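# Pull the clipped cord's plug out of the power strip

## Task

Unplug the cord that the wire clip on the power strip is holding, so that its plug ends up away from the wire clip, and finish without either gripper still holding any other loose object.

## Robot and tools

Robot: two arms, left_arm and right_arm, each with a two-finger parallel gripper and a camera on its wrist. Images can come from cam_high (fixed, looking down on the table), cam_left_wrist and cam_right_wrist, each 672x504; cam_low also appears as a name that zoom_image accepts.

Frames. The scene frame has its origin at table height, halfway between the two nominal arm bases, with +z up, +x out across the table and left_arm toward +y (camera image sides do not follow these names). The real base of left_arm is at (-0.047, +0.351, +0.020) m and that of right_arm at (-0.007, -0.267, +0.028) m, each turned only slightly about z. Every hand position, orientation, velocity and target an arm reports is given in that arm's own base frame. Fixed cameras and the table are in the scene frame. Offsets you send are along the axes of that arm's current Hand target. On the gripper, +z points out along the fingers and the fingers spread apart along y. end_effector_position is the spot between the pads, roughly 1 cm short of the tips.

The 14-number row. Every motion call uses rows of 14 numbers, each from -1 to 1: for left_arm dx, dy, dz, rx, ry, rz, opening, followed by those seven for right_arm. Both arms are always in the row. The first six numbers of an arm are an offset (not a pose) from that arm's Hand target as it stood when the action or move began; 1.0 equals 0.6 m of travel or 180 degrees of turn, and rx, ry, rz together form a single rotation vector. The opening is absolute: +1 fully open (0.094 m), -1 closed. Sending six zeros re-requests the current Hand target; a 0 in the opening slot is a real command for half open, so to keep a gripper unchanged resend its present opening (see Tool commands in the result).

execute_actions(actions, cameras): actions is a list of actions; each action is a list of up to 15 rows, one per 1/30 s step, and a short action repeats its last row to fill 15 steps. Every row in an action counts from the same start pose, not from the row before it, but each new action starts from the updated Hand target, so repeating an offset keeps moving. An empty list returns images and the full state. cameras: list of names, ["all"], or [] for none.

move(target, speed, blend, opening_speed, grip_force, blocking, cameras): straight-line path for each gripper toward target, a single 14-number row or a list of up to 15 rows, all offsets measured from the Hand targets at the start of the move, not from the previous row. speed is m/s, 0.002 to 2.9, default 0.25 (rotation up to twice that in rad/s); one value or one per target. blend (m) rounds corners in a list; 0 stops at each. opening_speed sets how fast the commanded opening changes, per second on the -1..1 scale, at least 0.2. grip_force is newtons per pad, 10 to 50, one number or one per arm; it persists, and lower values close slowly. blocking=false returns early while the move continues. Paths last at least 0.5 s and at most 10 s, do not avoid obstacles or the other arm, and the gripper lags and can overshoot, more at speed or with a stretched arm. Do not route a path close past an arm's own base. The result adds a move: line, e.g. done, off_target, moving, held, fault, plus limits (paced = pose clipped, held = steps withheld).

wait(seconds 0 to 10), stop() to brake a running move, zoom_image(camera, region [x0,y0,x1,y1] in pixels, max 504 by 504) on the latest image, read_manual(section) for licence texts, and finished_scene(scene) to end the scene; make no further call in that reply.

Results: end_effector_position (m) and end_effector_quat_wxyz per arm, Hand target (the last commanded pose after clipping), Joint positions (last value = measured finger gap in m), grip_measured (opening on the -1..1 scale; reads up to ~2.5 mm wide when empty and narrower than the part under full squeeze), Joint velocities (may read within noise), joint torques (include the arm's weight; joints 1 to 3 wrap at ±28 N m), Tool commands, and MOTOR HOT or OVER-TEMPERATURE FAULT warnings. Orientation commands are clipped to 40 degrees from the measured one each step. A gripper can rest a few cm from its target because of friction or load without touching anything; a fresh command, even all zeros, asks for the target again, and a still-remaining gap can be sent as an offset.

Gripping: pad force climbs about 1 N per 0.001 below first contact and then jumps to the force limit (about 50 to 64 N). Close slowly on fragile things. To release, command an opening well above grip_measured.

Avoid: dropping anything or letting go of a moving part, anything leaving the table, fast impacts, hard pushes against fixed or heavy items, the two grippers or cameras touching each other, closing one gripper on the other arm's fingers, strain on a wrist camera cable, and long holding or straining that heats motors (a fault folds that arm away for good). A blocked arm keeps pushing until you command its target back past the gripper. Loose objects may be nudged unexpectedly now and then.

Each tool is called after "Call:" as name(argument=value, ...), one argument or row to a line, values as JSON.

## Session

Call:
execute_actions(
  actions=[],
)

Scene clock: 0.00 s.
left_arm: end_effector_position=(+0.2232, -0.0179, +0.3203) grip_measured=+1.000 end_effector_quat_wxyz=(+0.503, -0.002, +0.830, -0.241) | right_arm: end_effector_position=(+0.2195, +0.2334, +0.4678) grip_measured=+1.000 end_effector_quat_wxyz=(+0.593, +0.103, +0.733, +0.315)
Joint positions: left_arm=[0.629 0.741 1.076 -1.041 0.95 0.159 0.094] | right_arm=[1.278 1.105 1.463 -0.519 0.923 0.757 0.094]
Joint velocities: within noise
Joint torques (N m): no reading
Heat: left arm: 50 °C; right arm: 42 °C.
Hand target: left_arm +0.2212, -0.0204, +0.3217; +0.504, +0.001, +0.829, -0.244 | right_arm +0.2188, +0.2302, +0.4713; +0.595, +0.104, +0.732, +0.316
Tool commands: left_gripper/opening=+1.0 right_gripper/opening=+1.0

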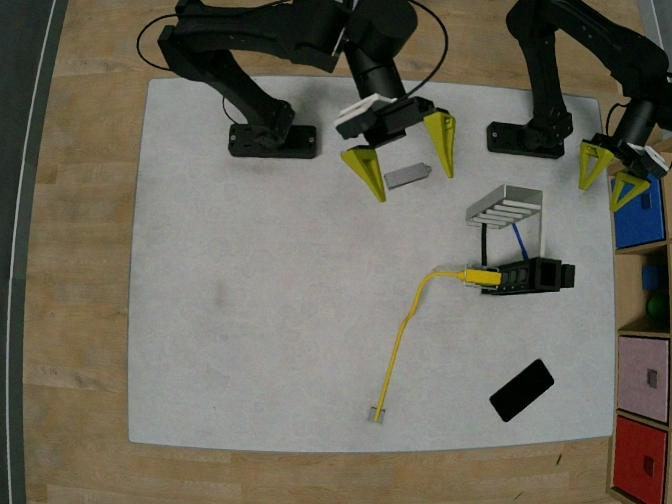

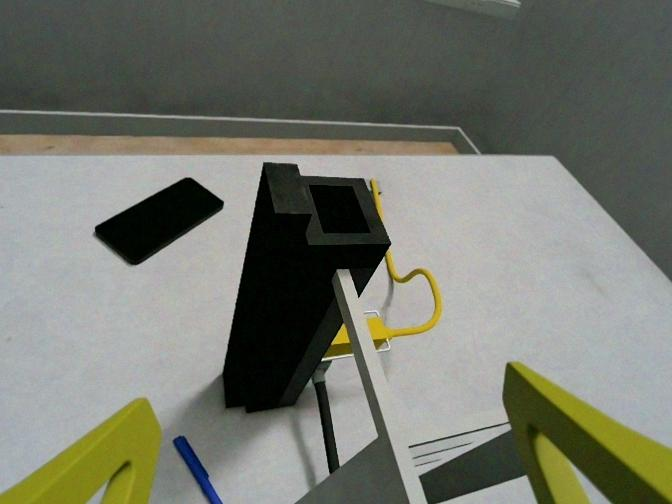

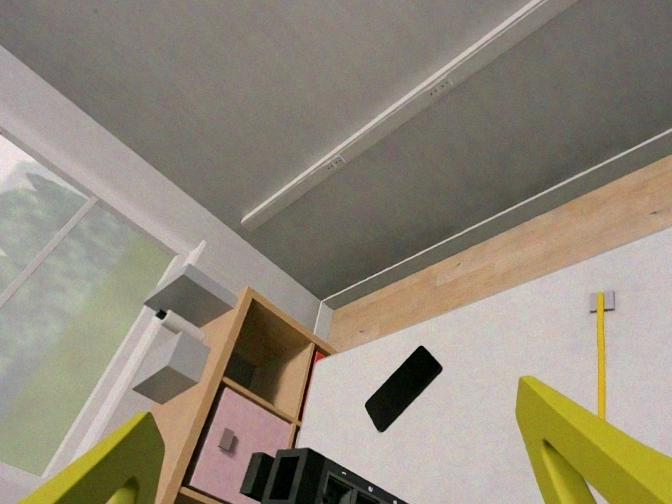

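Call:
zoom_image(
  camera="cam_high",
  region=[420, 160, 630, 320],
)

Call:
zoom_image(
  camera="cam_left_wrist",
  region=[180, 140, 480, 440],
)

Call:
zoom_image(
  camera="cam_high",
  region=[320, 250, 530, 440],
)

Scaled by 2.400 from the camera's 672x504 image, which has a finer 960x720 frame.

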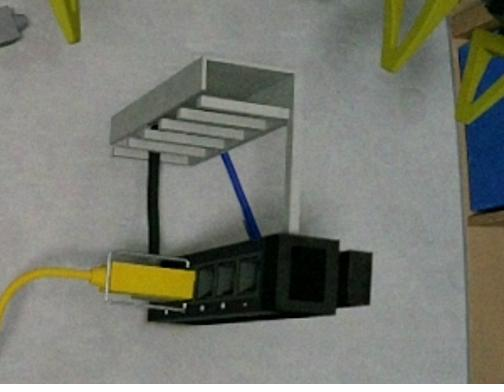

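Scaled by 1.680 from the camera's 672x504 image, which has a finer 960x720 frame.

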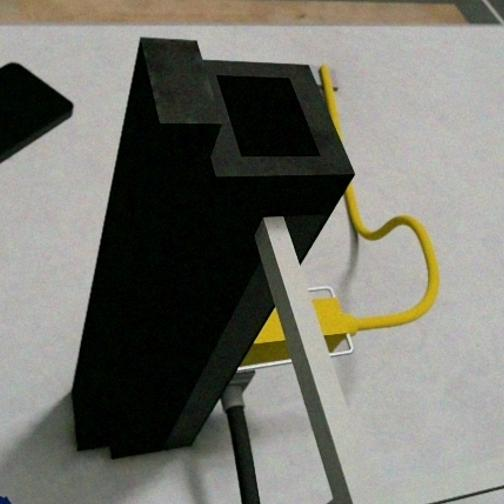

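Scaled by 2.400 from the camera's 672x504 image, which has a finer 960x720 frame.

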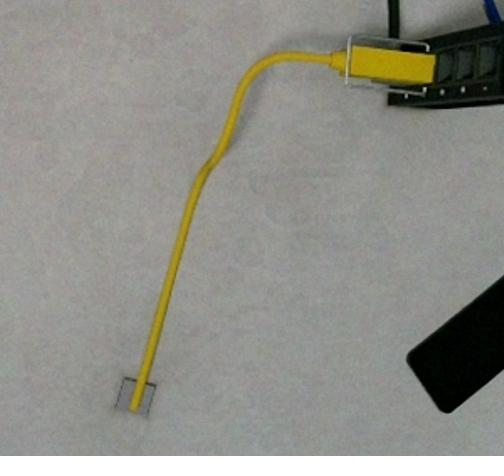

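Call:
move(
  target=[0,0,0,0,0,0,1,0.345,-0.209,0.160,-0.385,0.098,-0.192,1],
  cameras=["all"],
)

Scene clock: 11.37 s.
left_arm: end_effector_position=(+0.2232, -0.0179, +0.3203) grip_measured=+1.000 end_effector_quat_wxyz=(+0.503, -0.002, +0.830, -0.241) | right_arm: end_effector_position=(+0.2743, +0.2742, +0.2146) grip_measured=+1.000 end_effector_quat_wxyz=(+0.489, -0.491, +0.513, +0.506)
Joint positions: left_arm=[0.629 0.741 1.076 -1.041 0.95 0.159 0.094] | right_arm=[0.328 1.598 0.648 0.924 -1.237 0.015 0.094]
Joint torques (N m): left_arm=[0.05 0.9 7.43 1.09 0.43 0.02] | right_arm=[-0.72 -3.37 8.35 1.24 -0.14 -0.11]
Heat: left arm: 51 °C; right arm: 43 °C.
Hand target: left_arm +0.2212, -0.0204, +0.3217; +0.504, +0.001, +0.829, -0.244 | right_arm +0.2809, +0.2745, +0.2225; +0.500, -0.500, +0.500, +0.500
Off the commanded pose: left_arm 0.004 m, 0 deg | right_arm 0.010 m, 2 deg.
move: done

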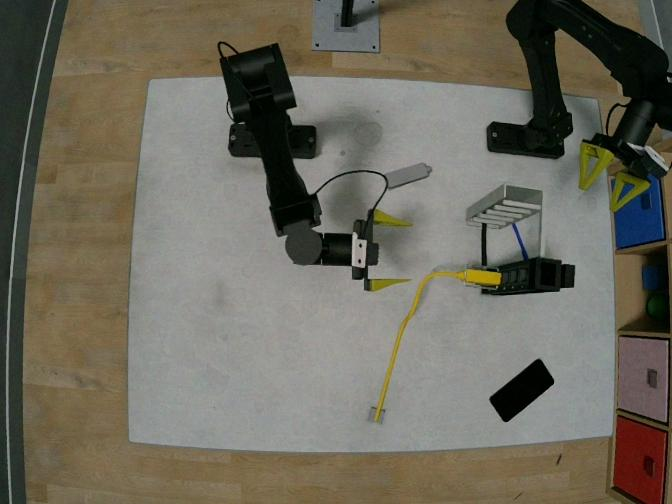

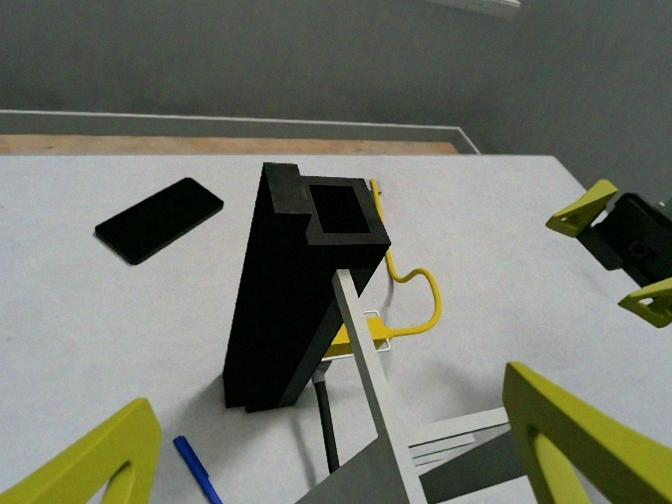

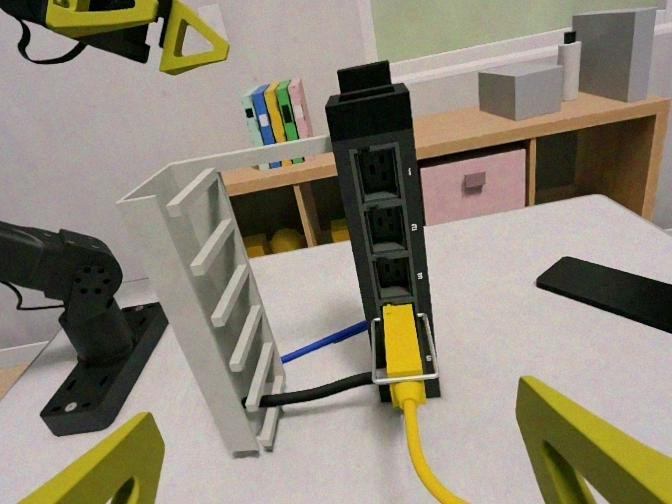

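Call:
zoom_image(
  camera="cam_right_wrist",
  region=[340, 270, 470, 420],
)

Call:
zoom_image(
  camera="cam_right_wrist",
  region=[100, 130, 460, 490],
)

Scaled by 3.360 from the camera's 672x504 image, which has a finer 960x720 frame.

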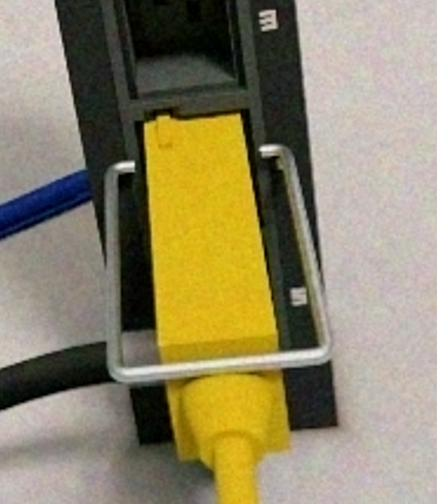

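Scaled by 1.400 from the camera's 672x504 image, which has a finer 960x720 frame.

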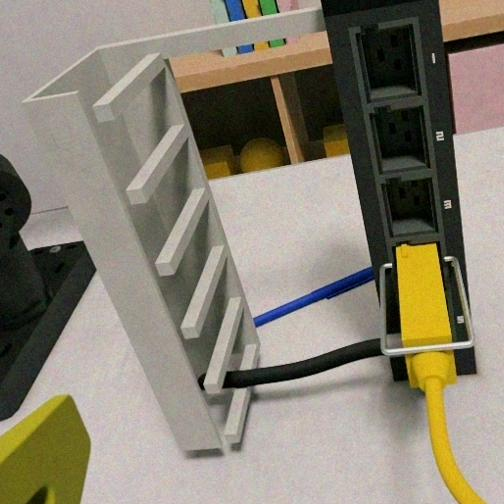

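Call:
move(
  target=[0,0,0,0,0,0,1,0.183,-0.05,0.08,0,0,0,1],
  cameras=["cam_right_wrist","cam_high"],
)

Call:
zoom_image(
  camera="cam_right_wrist",
  region=[330, 200, 500, 380],
)

Scene clock: 18.83 s.
left_arm: end_effector_position=(+0.2232, -0.0179, +0.3203) grip_measured=+1.000 end_effector_quat_wxyz=(+0.503, -0.002, +0.830, -0.241) | right_arm: end_effector_position=(+0.3061, +0.3180, +0.1135) grip_measured=+1.000 end_effector_quat_wxyz=(+0.498, -0.501, +0.501, +0.499)
Joint positions: left_arm=[0.629 0.741 1.076 -1.041 0.95 0.159 0.094] | right_arm=[0.419 2.123 0.75 1.362 -1.153 -0.009 0.094]
Joint torques (N m): left_arm=[0.05 0.91 7.43 1.08 0.43 0.02] | right_arm=[0.73 -5.15 5.82 1.28 0.11 0.13]
Heat: left arm: 51 °C; right arm: 43 °C.
Hand target: left_arm +0.2212, -0.0204, +0.3217; +0.504, +0.001, +0.829, -0.244 | right_arm +0.3109, +0.3225, +0.1127; +0.500, -0.500, +0.500, +0.500
Off the commanded pose: left_arm 0.004 m, 0 deg | right_arm 0.007 m, 0 deg.
move: done
Images, in order (width x height): cam_high 672x504, cam_right_wrist 672x504.

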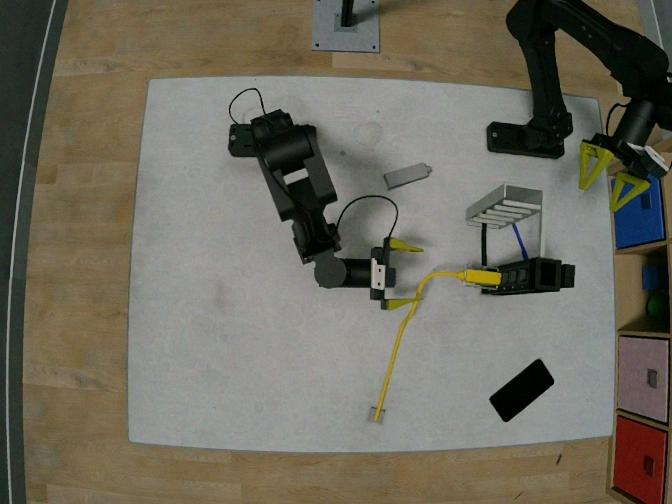

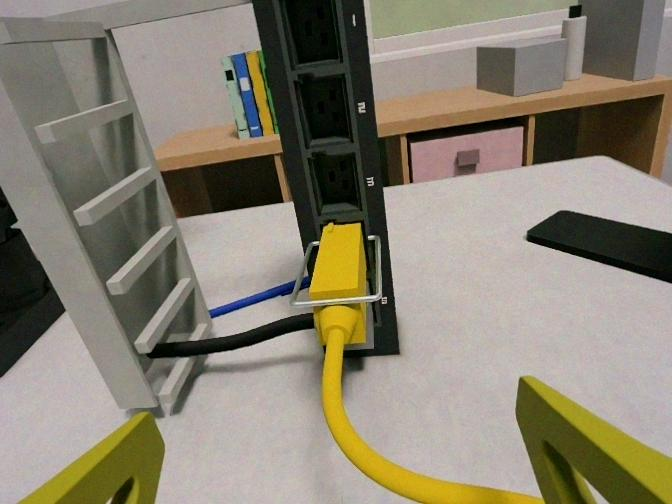

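Scaled by 2.800 from the camera's 672x504 image, which has a finer 960x720 frame.

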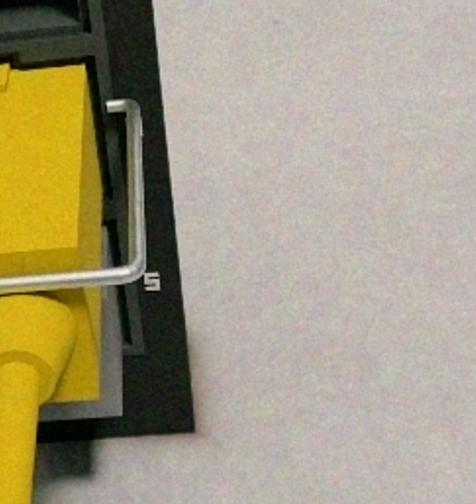

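Call:
zoom_image(
  camera="cam_right_wrist",
  region=[270, 200, 410, 370],
)

Scaled by 2.965 from the camera's 672x504 image, which has a finer 960x720 frame.

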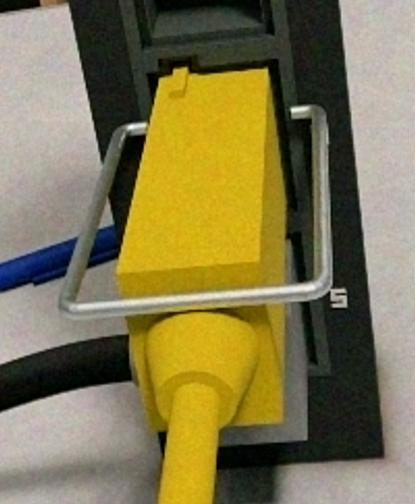

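Call:
move(
  target=[0,0,0,0,0,0,1,0.093,-0.048,0.110,0,0,0,-1],
  cameras=["cam_right_wrist","cam_high"],
)

Call:
zoom_image(
  camera="cam_right_wrist",
  region=[220, 150, 500, 430],
)

Scene clock: 27.67 s.
left_arm: end_effector_position=(+0.2232, -0.0179, +0.3203) grip_measured=+1.000 end_effector_quat_wxyz=(+0.503, -0.002, +0.830, -0.241) | right_arm: end_effector_position=(+0.3390, +0.3824, +0.0705) grip_measured=-0.988 end_effector_quat_wxyz=(+0.514, -0.505, +0.485, +0.495)
Joint positions: left_arm=[0.629 0.741 1.076 -1.041 0.95 0.159 0.094] | right_arm=[0.535 2.419 1.044 1.411 -1.037 -0.007 0.001]
Joint torques (N m): left_arm=[0.03 0.95 7.42 1.1 0.44 0.01] | right_arm=[1.31 -6.11 5.37 1.08 0.21 0.05]
Heat: left arm: 51 °C; right arm: 43 °C.
Hand target: left_arm +0.2212, -0.0204, +0.3217; +0.504, +0.001, +0.829, -0.244 | right_arm +0.3395, +0.3886, +0.0568; +0.500, -0.500, +0.500, +0.500
Off the commanded pose: left_arm 0.004 m, 0 deg | right_arm 0.015 m, 2 deg.
move: off_target (right_arm)
Images, in order (width x height): cam_high 672x504, cam_right_wrist 672x504.

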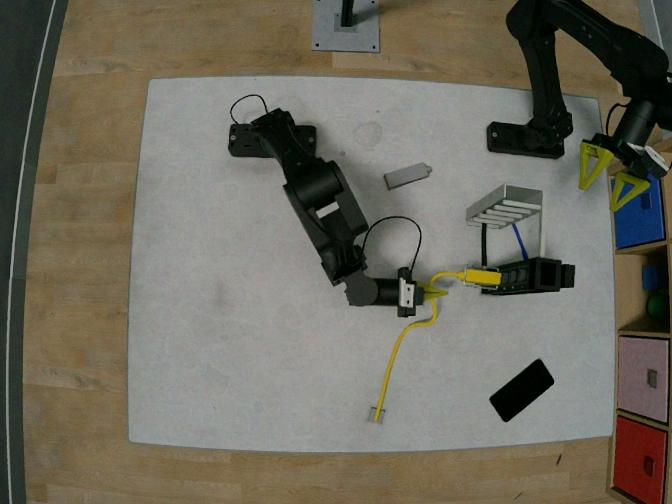

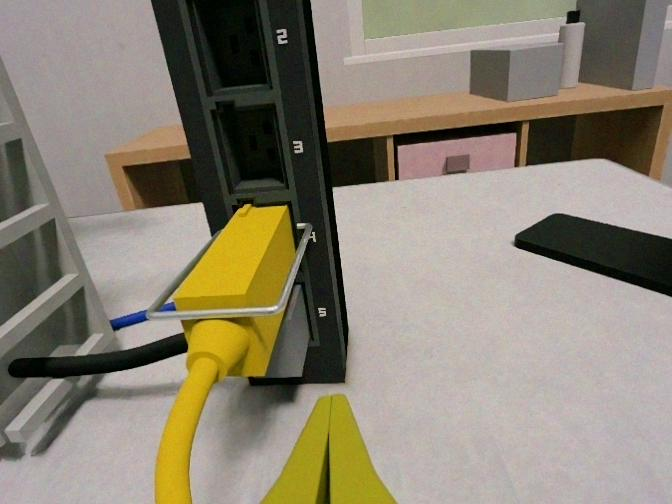

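Scaled by 1.800 from the camera's 672x504 image, which has a finer 960x720 frame.

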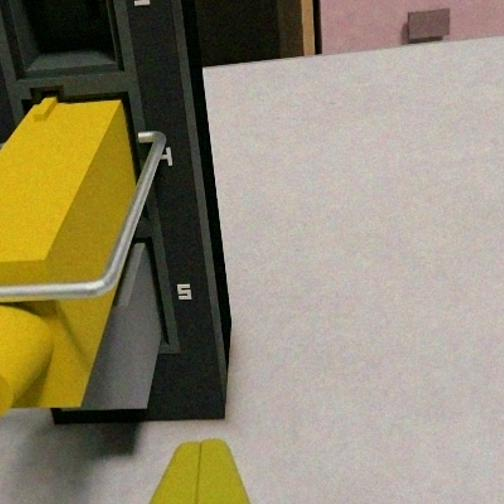

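Call:
move(
  target=[0,0,0,0,0,0,1,0.03,0.018,0.0,0,0,0,-1],
  cameras=["cam_right_wrist"],
)

Call:
zoom_image(
  camera="cam_right_wrist",
  region=[150, 200, 450, 430],
)

Scene clock: 31.83 s.
left_arm: end_effector_position=(+0.2232, -0.0179, +0.3203) grip_measured=+1.000 end_effector_quat_wxyz=(+0.503, -0.002, +0.830, -0.241) | right_arm: end_effector_position=(+0.3350, +0.3850, +0.0619) grip_measured=-0.988 end_effector_quat_wxyz=(+0.527, -0.505, +0.476, +0.491)
Joint positions: left_arm=[0.629 0.741 1.076 -1.041 0.95 0.159 0.094] | right_arm=[0.547 2.466 1.044 1.492 -1.017 -0.007 0.001]
Joint torques (N m): left_arm=[0.02 0.94 7.41 1.08 0.43 0.02] | right_arm=[1.48 -5.91 3.14 1.03 0.17 0.07]
Heat: left arm: 51 °C; right arm: 43 °C.
Hand target: left_arm +0.2212, -0.0204, +0.3217; +0.504, +0.001, +0.829, -0.244 | right_arm +0.3288, +0.3886, +0.0388; +0.500, -0.499, +0.500, +0.500
Off the commanded pose: left_arm 0.004 m, 0 deg | right_arm 0.024 m, 4 deg.
move: off_target (right_arm)
Images, in order (width x height): cam_right_wrist 672x504.

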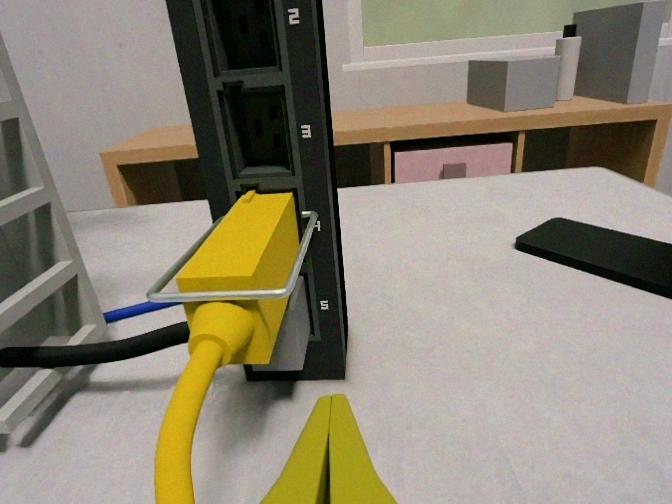

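Scaled by 1.680 from the camera's 672x504 image, which has a finer 960x720 frame.

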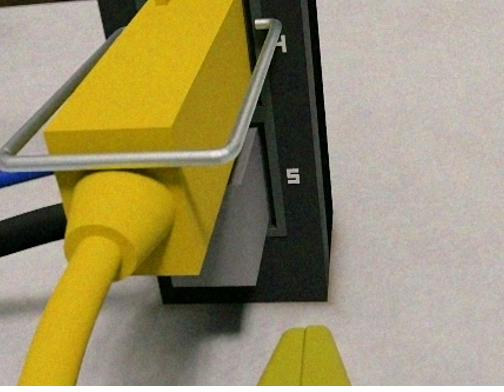

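Call:
move(
  target=[0,0,0,0,0,0,1,-0.038,-0.007,0.009,0,0.139,0,-1],
  cameras=["cam_right_wrist"],
)

Call:
zoom_image(
  camera="cam_right_wrist",
  region=[150, 150, 450, 430],
)

Scene clock: 37.87 s.
left_arm: end_effector_position=(+0.2232, -0.0179, +0.3203) grip_measured=+1.000 end_effector_quat_wxyz=(+0.503, -0.002, +0.830, -0.241) | right_arm: end_effector_position=(+0.3312, +0.3910, +0.0546) grip_measured=-0.988 end_effector_quat_wxyz=(-0.380, +0.591, -0.596, -0.389)
Joint positions: left_arm=[0.629 0.741 1.076 -1.041 0.95 0.159 0.094] | right_arm=[0.595 2.133 1.156 0.299 -0.864 -0.534 0.001]
Joint torques (N m): left_arm=[0.03 0.92 7.39 1.09 0.44 0.01] | right_arm=[0.84 -9.28 7.2 0.8 -0.07 -0.14]
Heat: left arm: 51 °C; right arm: 42 °C.
Hand target: left_arm +0.2212, -0.0204, +0.3217; +0.504, +0.001, +0.829, -0.244 | right_arm +0.3330, +0.3940, +0.0618; -0.380, +0.596, -0.596, -0.380
Off the commanded pose: left_arm 0.004 m, 0 deg | right_arm 0.008 m, 1 deg.
move: done
Images, in order (width x height): cam_right_wrist 672x504.

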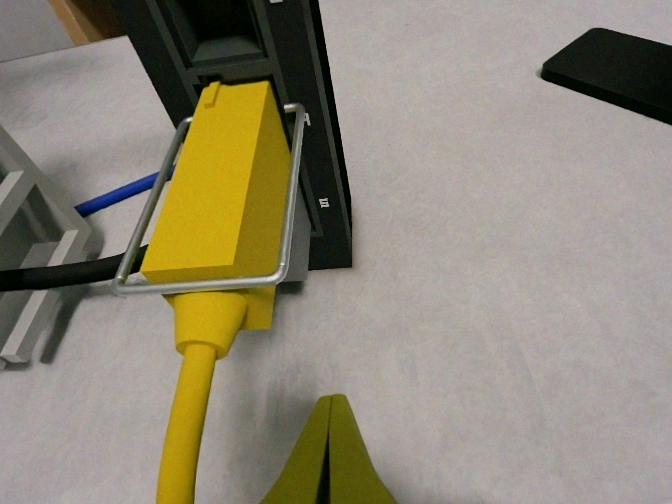

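Scaled by 1.680 from the camera's 672x504 image, which has a finer 960x720 frame.

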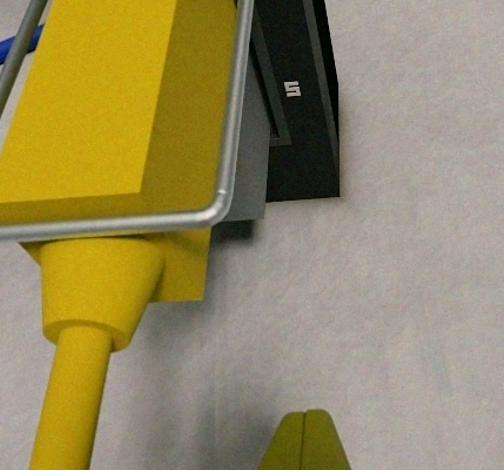

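Call:
move(
  target=[0,0,0,0,0,0,1,-0.028,0.0075,0.021,0,0,0,-1],
  cameras=["cam_right_wrist"],
  speed=0.1,
)

Call:
zoom_image(
  camera="cam_right_wrist",
  region=[200, 200, 450, 430],
)

Scene clock: 43.37 s.
left_arm: end_effector_position=(+0.2232, -0.0179, +0.3203) grip_measured=+1.000 end_effector_quat_wxyz=(+0.503, -0.002, +0.830, -0.241) | right_arm: end_effector_position=(+0.3283, +0.4067, +0.0586) grip_measured=-0.988 end_effector_quat_wxyz=(-0.378, +0.595, -0.599, -0.379)
Joint positions: left_arm=[0.629 0.741 1.076 -1.041 0.95 0.159 0.094] | right_arm=[0.636 2.133 1.192 0.271 -0.814 -0.517 0.001]
Joint torques (N m): left_arm=[0.08 0.9 7.41 1.08 0.43 0] | right_arm=[1.05 -9.57 7.62 0.98 -0.24 0.06]
Heat: left arm: 51 °C; right arm: 43 °C.
Hand target: left_arm +0.2212, -0.0204, +0.3217; +0.504, +0.001, +0.829, -0.244 | right_arm +0.3287, +0.4125, +0.0717; -0.380, +0.596, -0.597, -0.380
Off the commanded pose: left_arm 0.004 m, 0 deg | right_arm 0.014 m, 0 deg.
move: off_target (right_arm)
Images, in order (width x height): cam_right_wrist 672x504.

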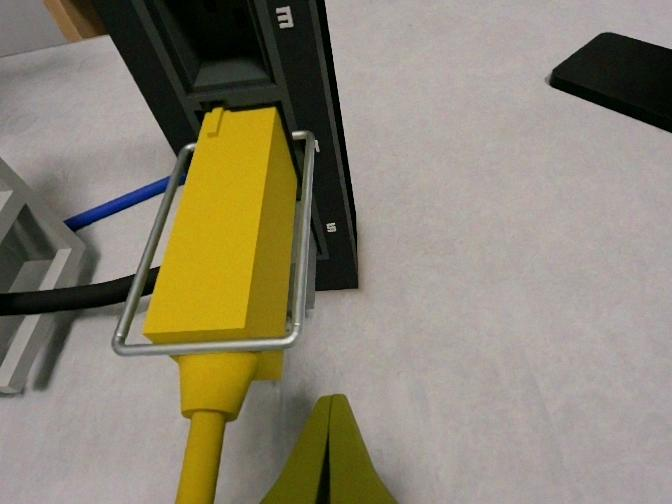

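Scaled by 2.016 from the camera's 672x504 image, which has a finer 960x720 frame.

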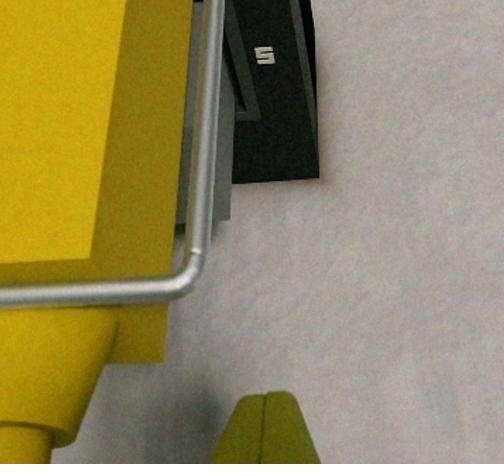

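Call:
move(
  target=[
    [0,0,0,0,0,0,1,-0.004,0.004,0.012,0,0,0,-1],
    [0,0,0,0,0,0,1,-0.039,0.004,-0.002,0,0,0,-1],
  ],
  cameras=["cam_right_wrist"],
  speed=0.08,
)

Call:
zoom_image(
  camera="cam_right_wrist",
  region=[200, 200, 450, 430],
)

Scene clock: 47.23 s.
left_arm: end_effector_position=(+0.2232, -0.0179, +0.3203) grip_measured=+1.000 end_effector_quat_wxyz=(+0.503, -0.002, +0.830, -0.241) | right_arm: end_effector_position=(+0.3250, +0.4139, +0.0682) grip_measured=-0.988 end_effector_quat_wxyz=(-0.367, +0.594, -0.609, -0.376)
Joint positions: left_arm=[0.629 0.741 1.076 -1.041 0.95 0.159 0.094] | right_arm=[0.658 2.111 1.227 0.198 -0.787 -0.501 0.001]
Joint torques (N m): left_arm=[0.03 0.91 7.45 1.08 0.45 0.02] | right_arm=[0.92 -10.73 8.25 1.02 -0.33 0.1]
Heat: left arm: 51 °C; right arm: 43 °C.
Hand target: left_arm +0.2212, -0.0204, +0.3217; +0.504, +0.001, +0.829, -0.244 | right_arm +0.3262, +0.4213, +0.0933; -0.380, +0.596, -0.597, -0.380
Off the commanded pose: left_arm 0.004 m, 0 deg | right_arm 0.026 m, 2 deg.
move: off_target (right_arm)
Images, in order (width x height): cam_right_wrist 672x504.

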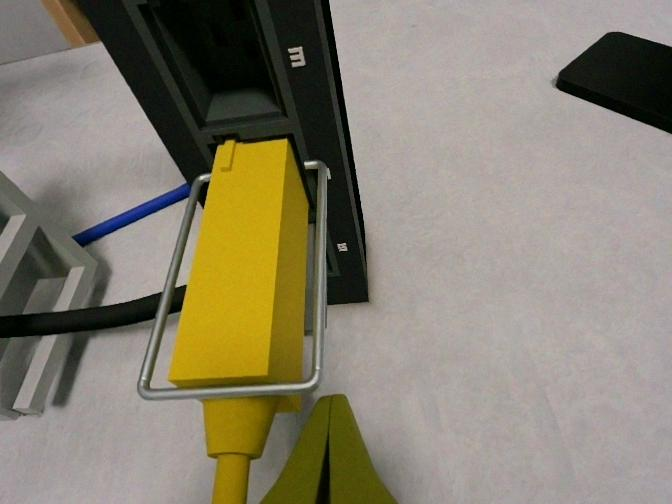

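Scaled by 2.016 from the camera's 672x504 image, which has a finer 960x720 frame.

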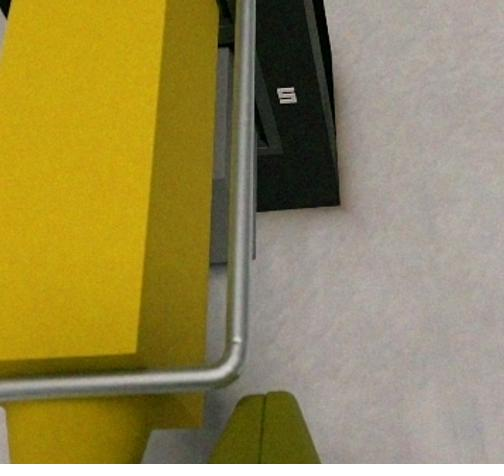

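Call:
move(
  target=[0,0,0,0,0,0,1,0.005,0.006,0.021,0,0,0,-1],
  cameras=["cam_right_wrist"],
  speed=0.08,
)

Call:
zoom_image(
  camera="cam_right_wrist",
  region=[200, 200, 450, 430],
)

Scene clock: 50.50 s.
left_arm: end_effector_position=(+0.2232, -0.0179, +0.3203) grip_measured=+1.000 end_effector_quat_wxyz=(+0.503, -0.002, +0.830, -0.241) | right_arm: end_effector_position=(+0.3204, +0.4196, +0.0683) grip_measured=-0.988 end_effector_quat_wxyz=(-0.365, +0.593, -0.610, -0.377)
Joint positions: left_arm=[0.629 0.741 1.076 -1.041 0.95 0.159 0.094] | right_arm=[0.675 2.111 1.227 0.205 -0.774 -0.483 0.001]
Joint torques (N m): left_arm=[0.05 0.96 7.42 1.09 0.43 0.02] | right_arm=[1.55 -8.73 8.54 1.31 -0.26 0.1]
Heat: left arm: 51 °C; right arm: 43 °C.
Hand target: left_arm +0.2212, -0.0204, +0.3217; +0.504, +0.001, +0.829, -0.244 | right_arm +0.3226, +0.4314, +0.0853; -0.380, +0.596, -0.597, -0.380
Off the commanded pose: left_arm 0.004 m, 0 deg | right_arm 0.021 m, 2 deg.
move: off_target (right_arm)
Images, in order (width x height): cam_right_wrist 672x504.

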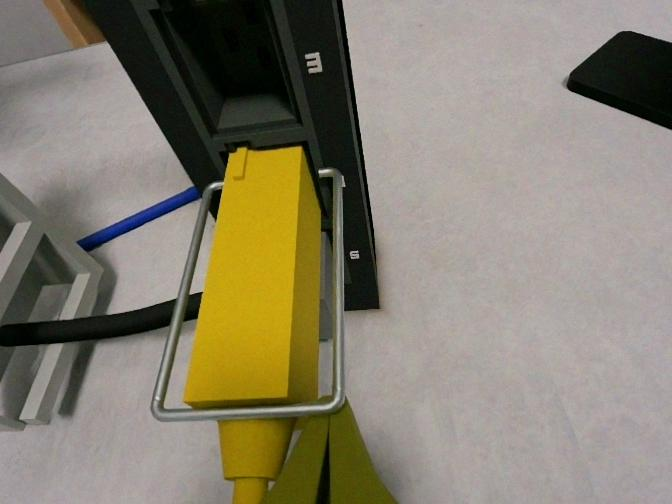

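Scaled by 2.016 from the camera's 672x504 image, which has a finer 960x720 frame.

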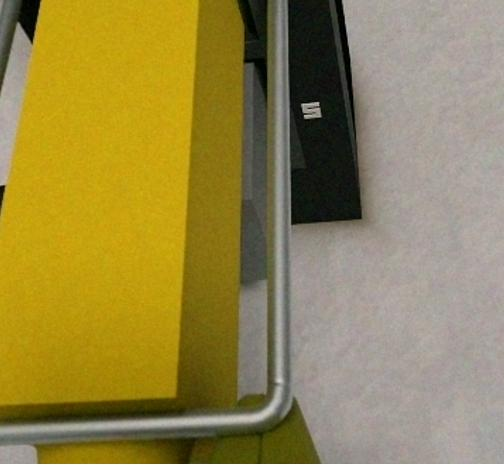

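Call:
move(
  target=[0,0,0,0,0,0,1,-0.056,-0.004,-0.019,0,0,0,-1],
  cameras=["cam_right_wrist"],
  speed=0.08,
)

Scene clock: 52.23 s.
left_arm: end_effector_position=(+0.2232, -0.0179, +0.3203) grip_measured=+1.000 end_effector_quat_wxyz=(+0.503, -0.002, +0.830, -0.241) | right_arm: end_effector_position=(+0.3201, +0.4192, +0.0728) grip_measured=-0.988 end_effector_quat_wxyz=(-0.338, +0.590, -0.631, -0.372)
Joint positions: left_arm=[0.629 0.741 1.076 -1.041 0.95 0.159 0.094] | right_arm=[0.681 2.096 1.279 0.075 -0.753 -0.478 0.001]
Joint torques (N m): left_arm=[0.03 0.92 7.39 1.09 0.43 0.01] | right_arm=[1.36 -12.1 9.99 1.35 -0.49 0.08]
Heat: left arm: 51 °C; right arm: 43 °C.
Hand target: left_arm +0.2212, -0.0204, +0.3217; +0.504, +0.001, +0.829, -0.244 | right_arm +0.3249, +0.4354, +0.1205; -0.380, +0.596, -0.596, -0.380
Off the commanded pose: left_arm 0.004 m, 0 deg | right_arm 0.051 m, 6 deg.
move: off_target (right_arm)
Images, in order (width x height): cam_right_wrist 672x504.

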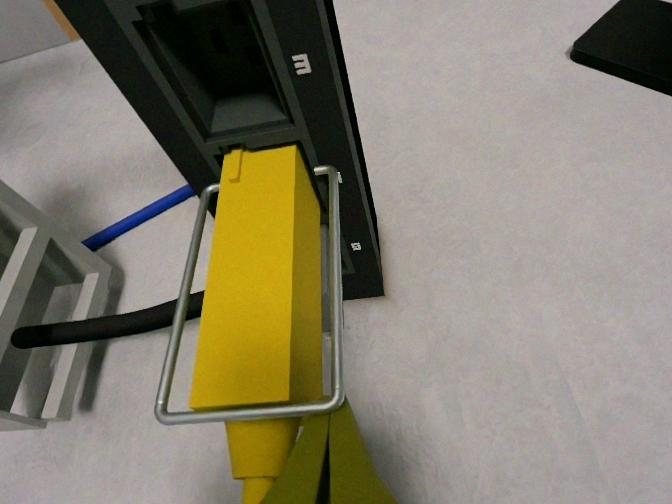

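Call:
move(
  target=[0,0,0,0,0,0,1,-0.06,0,-0.028,0,0,0,-1],
  cameras=["cam_right_wrist","cam_left_wrist"],
  speed=0.08,
)

Call:
zoom_image(
  camera="cam_right_wrist",
  region=[120, 140, 420, 440],
)

Call:
zoom_image(
  camera="cam_left_wrist",
  region=[280, 260, 480, 410],
)

Scene clock: 54.93 s.
left_arm: end_effector_position=(+0.2232, -0.0179, +0.3203) grip_measured=+1.000 end_effector_quat_wxyz=(+0.503, -0.002, +0.830, -0.241) | right_arm: end_effector_position=(+0.3279, +0.4288, +0.1340) grip_measured=-0.988 end_effector_quat_wxyz=(-0.366, +0.594, -0.613, -0.371)
Joint positions: left_arm=[0.629 0.741 1.076 -1.041 0.95 0.159 0.094] | right_arm=[0.686 2.019 1.388 -0.044 -0.752 -0.478 0.001]
Joint torques (N m): left_arm=[0.06 0.9 7.43 1.08 0.43 0.02] | right_arm=[0.85 -10.19 9.02 1.19 -0.46 0.09]
Heat: left arm: 51 °C; right arm: 44 °C.
Hand target: left_arm +0.2212, -0.0204, +0.3217; +0.504, +0.001, +0.829, -0.244 | right_arm +0.3250, +0.4353, +0.1603; -0.380, +0.596, -0.597, -0.380
Off the commanded pose: left_arm 0.004 m, 0 deg | right_arm 0.027 m, 3 deg.
move: off_target (right_arm)
Images, in order (width x height): cam_left_wrist 672x504, cam_right_wrist 672x504.

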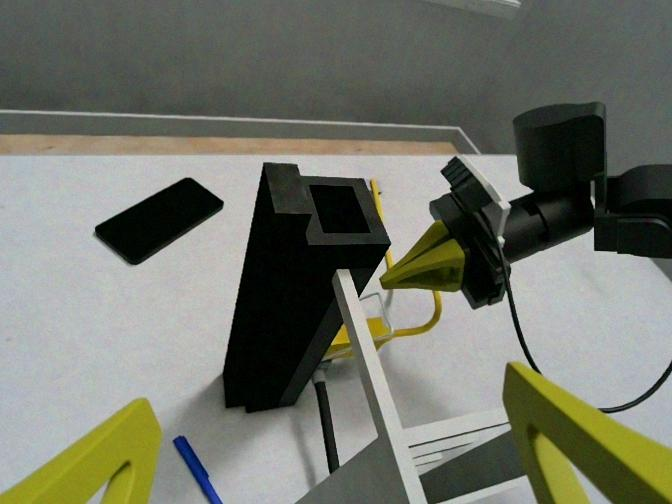

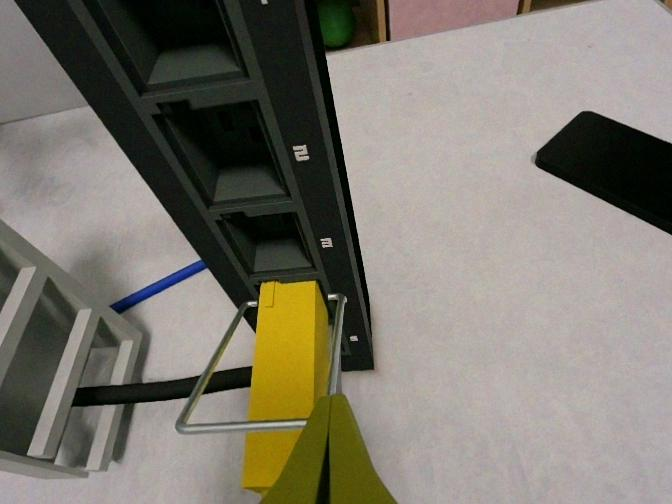

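Scaled by 1.680 from the camera's 672x504 image, which has a finer 960x720 frame.

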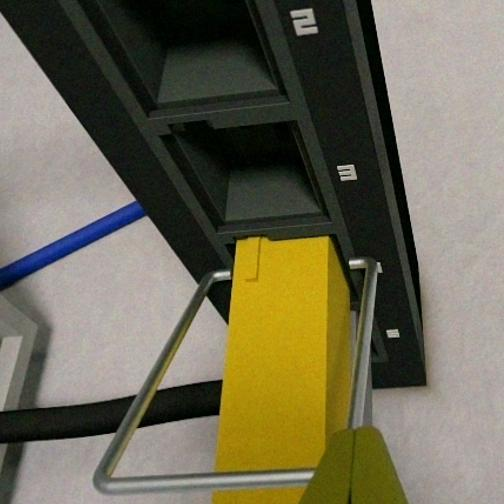

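Scaled by 2.520 from the camera's 672x504 image, which has a finer 960x720 frame.

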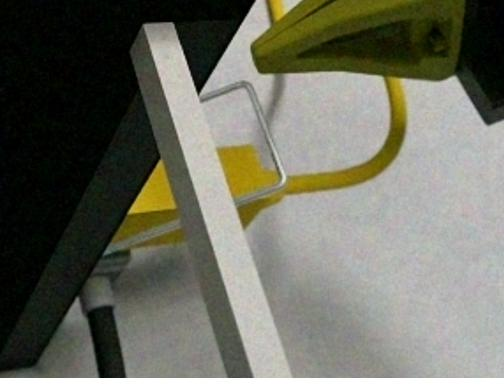

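Call:
move(
  target=[0,0,0,0,0,0,1,-0.053,-0.007,0.067,0,0,0,-1],
  cameras=["cam_right_wrist","cam_left_wrist"],
  speed=0.08,
)

Call:
zoom_image(
  camera="cam_right_wrist",
  region=[120, 140, 420, 440],
)

Scene clock: 57.27 s.
left_arm: end_effector_position=(+0.2232, -0.0179, +0.3203) grip_measured=+1.000 end_effector_quat_wxyz=(+0.503, -0.002, +0.830, -0.241) | right_arm: end_effector_position=(+0.3261, +0.4783, +0.1691) grip_measured=-0.988 end_effector_quat_wxyz=(-0.380, +0.597, -0.596, -0.378)
Joint positions: left_arm=[0.629 0.741 1.076 -1.041 0.95 0.159 0.094] | right_arm=[0.766 2.089 1.597 -0.102 -0.709 -0.418 0.001]
Joint torques (N m): left_arm=[0.05 0.92 7.42 1.08 0.44 0.01] | right_arm=[0.59 -7.3 10.17 1.23 -0.17 0.11]
Heat: left arm: 51 °C; right arm: 44 °C.
Hand target: left_arm +0.2212, -0.0204, +0.3217; +0.504, +0.001, +0.829, -0.244 | right_arm +0.3292, +0.4852, +0.1721; -0.380, +0.596, -0.596, -0.380
Off the commanded pose: left_arm 0.004 m, 0 deg | right_arm 0.008 m, 0 deg.
move: done
Images, in order (width x height): cam_left_wrist 672x504, cam_right_wrist 672x504.

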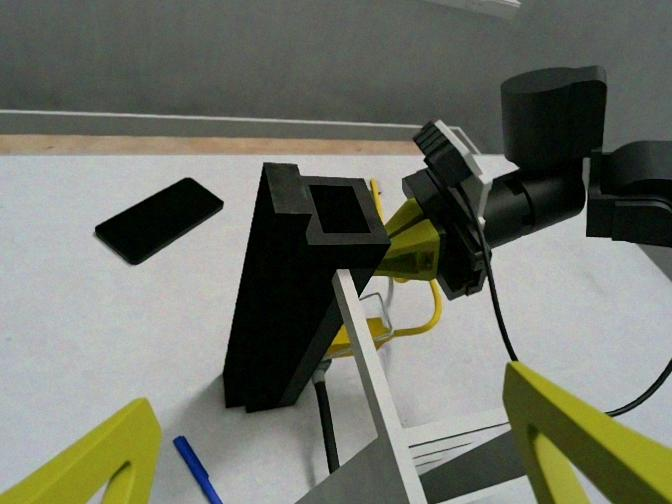

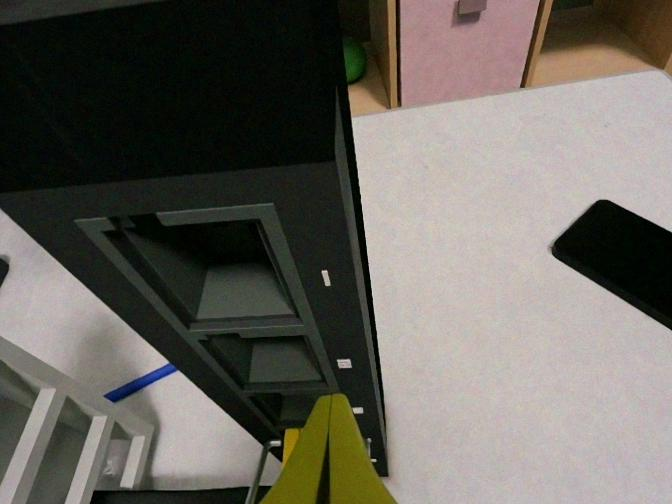

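Scaled by 1.680 from the camera's 672x504 image, which has a finer 960x720 frame.

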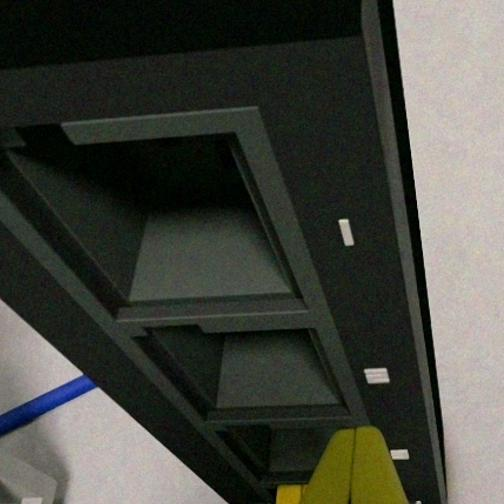

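Call:
move(
  target=[0,0,0,0,0,0,1,0.033,0,-0.15,0,0,0,-1],
  cameras=["cam_right_wrist","cam_left_wrist"],
)

Call:
zoom_image(
  camera="cam_right_wrist",
  region=[120, 190, 420, 490],
)

Call:
zoom_image(
  camera="cam_left_wrist",
  region=[280, 260, 480, 410],
)

Scene clock: 59.33 s.
left_arm: end_effector_position=(+0.2232, -0.0179, +0.3203) grip_measured=+1.000 end_effector_quat_wxyz=(+0.503, -0.002, +0.830, -0.241) | right_arm: end_effector_position=(+0.3416, +0.3976, +0.1878) grip_measured=-0.988 end_effector_quat_wxyz=(-0.384, +0.590, -0.605, -0.372)
Joint positions: left_arm=[0.629 0.741 1.076 -1.041 0.95 0.159 0.094] | right_arm=[0.606 1.919 1.447 -0.201 -0.816 -0.529 0.001]
Joint torques (N m): left_arm=[-0.01 0.91 7.42 1.08 0.44 0.02] | right_arm=[0.57 -9.8 4.9 1.1 -0.51 -0.09]
Heat: left arm: 50 °C; right arm: 44 °C.
Hand target: left_arm +0.2212, -0.0204, +0.3217; +0.504, +0.001, +0.829, -0.244 | right_arm +0.3293, +0.3952, +0.1923; -0.380, +0.596, -0.596, -0.380
Off the commanded pose: left_arm 0.004 m, 0 deg | right_arm 0.013 m, 2 deg.
move: off_target (right_arm)
Images, in order (width x height): cam_left_wrist 672x504, cam_right_wrist 672x504.

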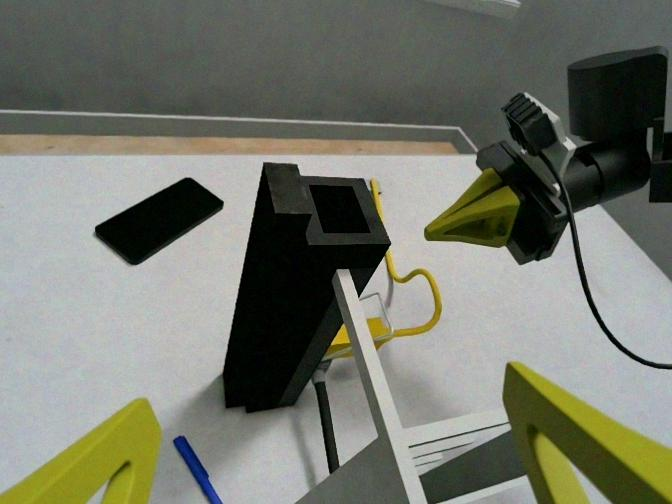

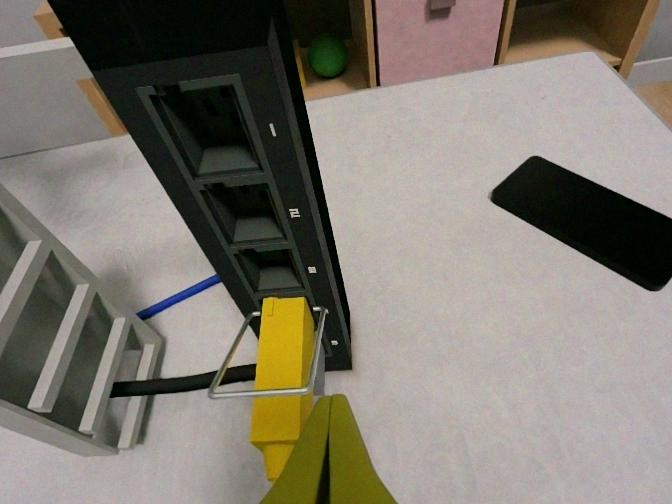

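Scaled by 1.680 from the camera's 672x504 image, which has a finer 960x720 frame.

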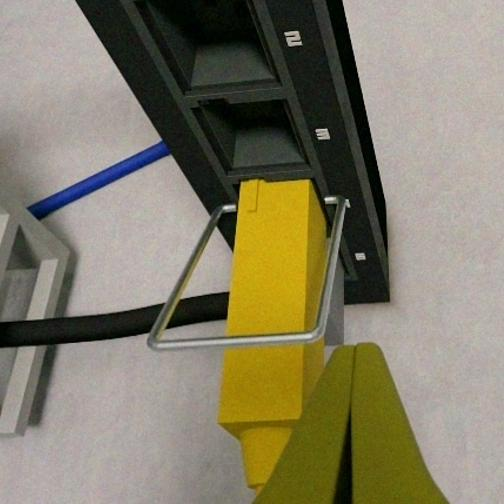

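Scaled by 2.520 from the camera's 672x504 image, which has a finer 960x720 frame.

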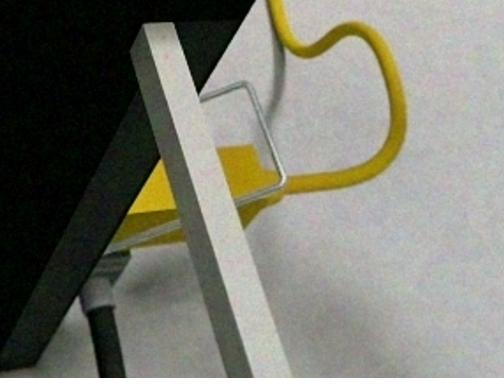

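Call:
move(
  target=[0,0,0,0,0,0,1,0.168,0.037,0.073,0.025,0,0.0117,0.1],
  cameras=["cam_right_wrist"],
)

Call:
zoom_image(
  camera="cam_right_wrist",
  region=[150, 190, 530, 500],
)

Scene clock: 64.97 s.
left_arm: end_effector_position=(+0.2232, -0.0179, +0.3203) grip_measured=+1.000 end_effector_quat_wxyz=(+0.503, -0.002, +0.830, -0.241) | right_arm: end_effector_position=(+0.3129, +0.3932, +0.0950) grip_measured=+0.098 end_effector_quat_wxyz=(-0.409, +0.572, -0.613, -0.360)
Joint positions: left_arm=[0.629 0.741 1.076 -1.041 0.95 0.159 0.094] | right_arm=[0.655 1.953 1.04 0.337 -0.728 -0.437 0.052]
Joint torques (N m): left_arm=[0.05 0.91 7.42 1.08 0.43 0.02] | right_arm=[0.75 -6.11 4.41 1.37 -0.17 0.11]
Heat: left arm: 50 °C; right arm: 43 °C.
Hand target: left_arm +0.2212, -0.0204, +0.3217; +0.504, +0.001, +0.829, -0.244 | right_arm +0.3069, +0.3924, +0.0822; -0.396, +0.570, -0.622, -0.363
Off the commanded pose: left_arm 0.004 m, 0 deg | right_arm 0.014 m, 2 deg.
move: off_target (right_arm)
Images, in order (width x height): cam_right_wrist 672x504.

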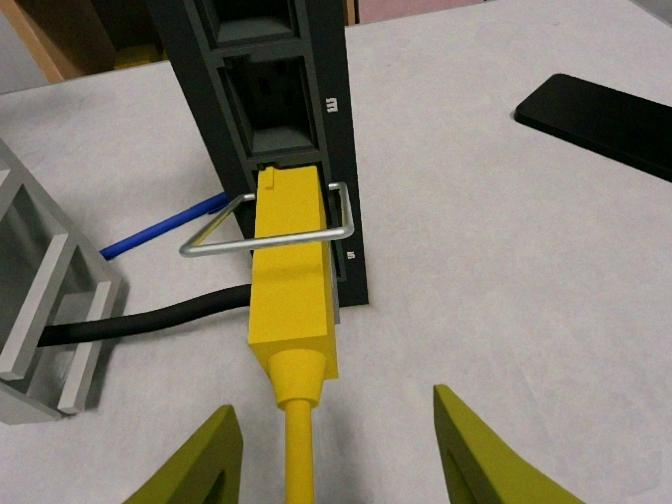

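Scaled by 1.326 from the camera's 672x504 image, which has a finer 960x720 frame.

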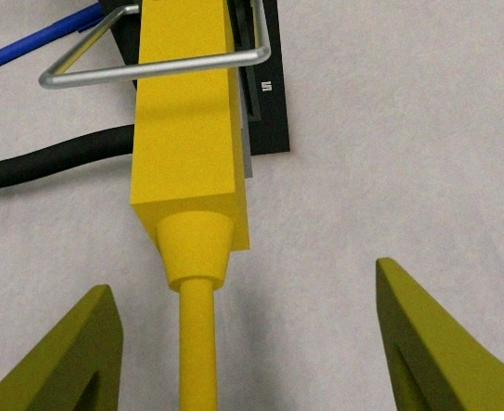

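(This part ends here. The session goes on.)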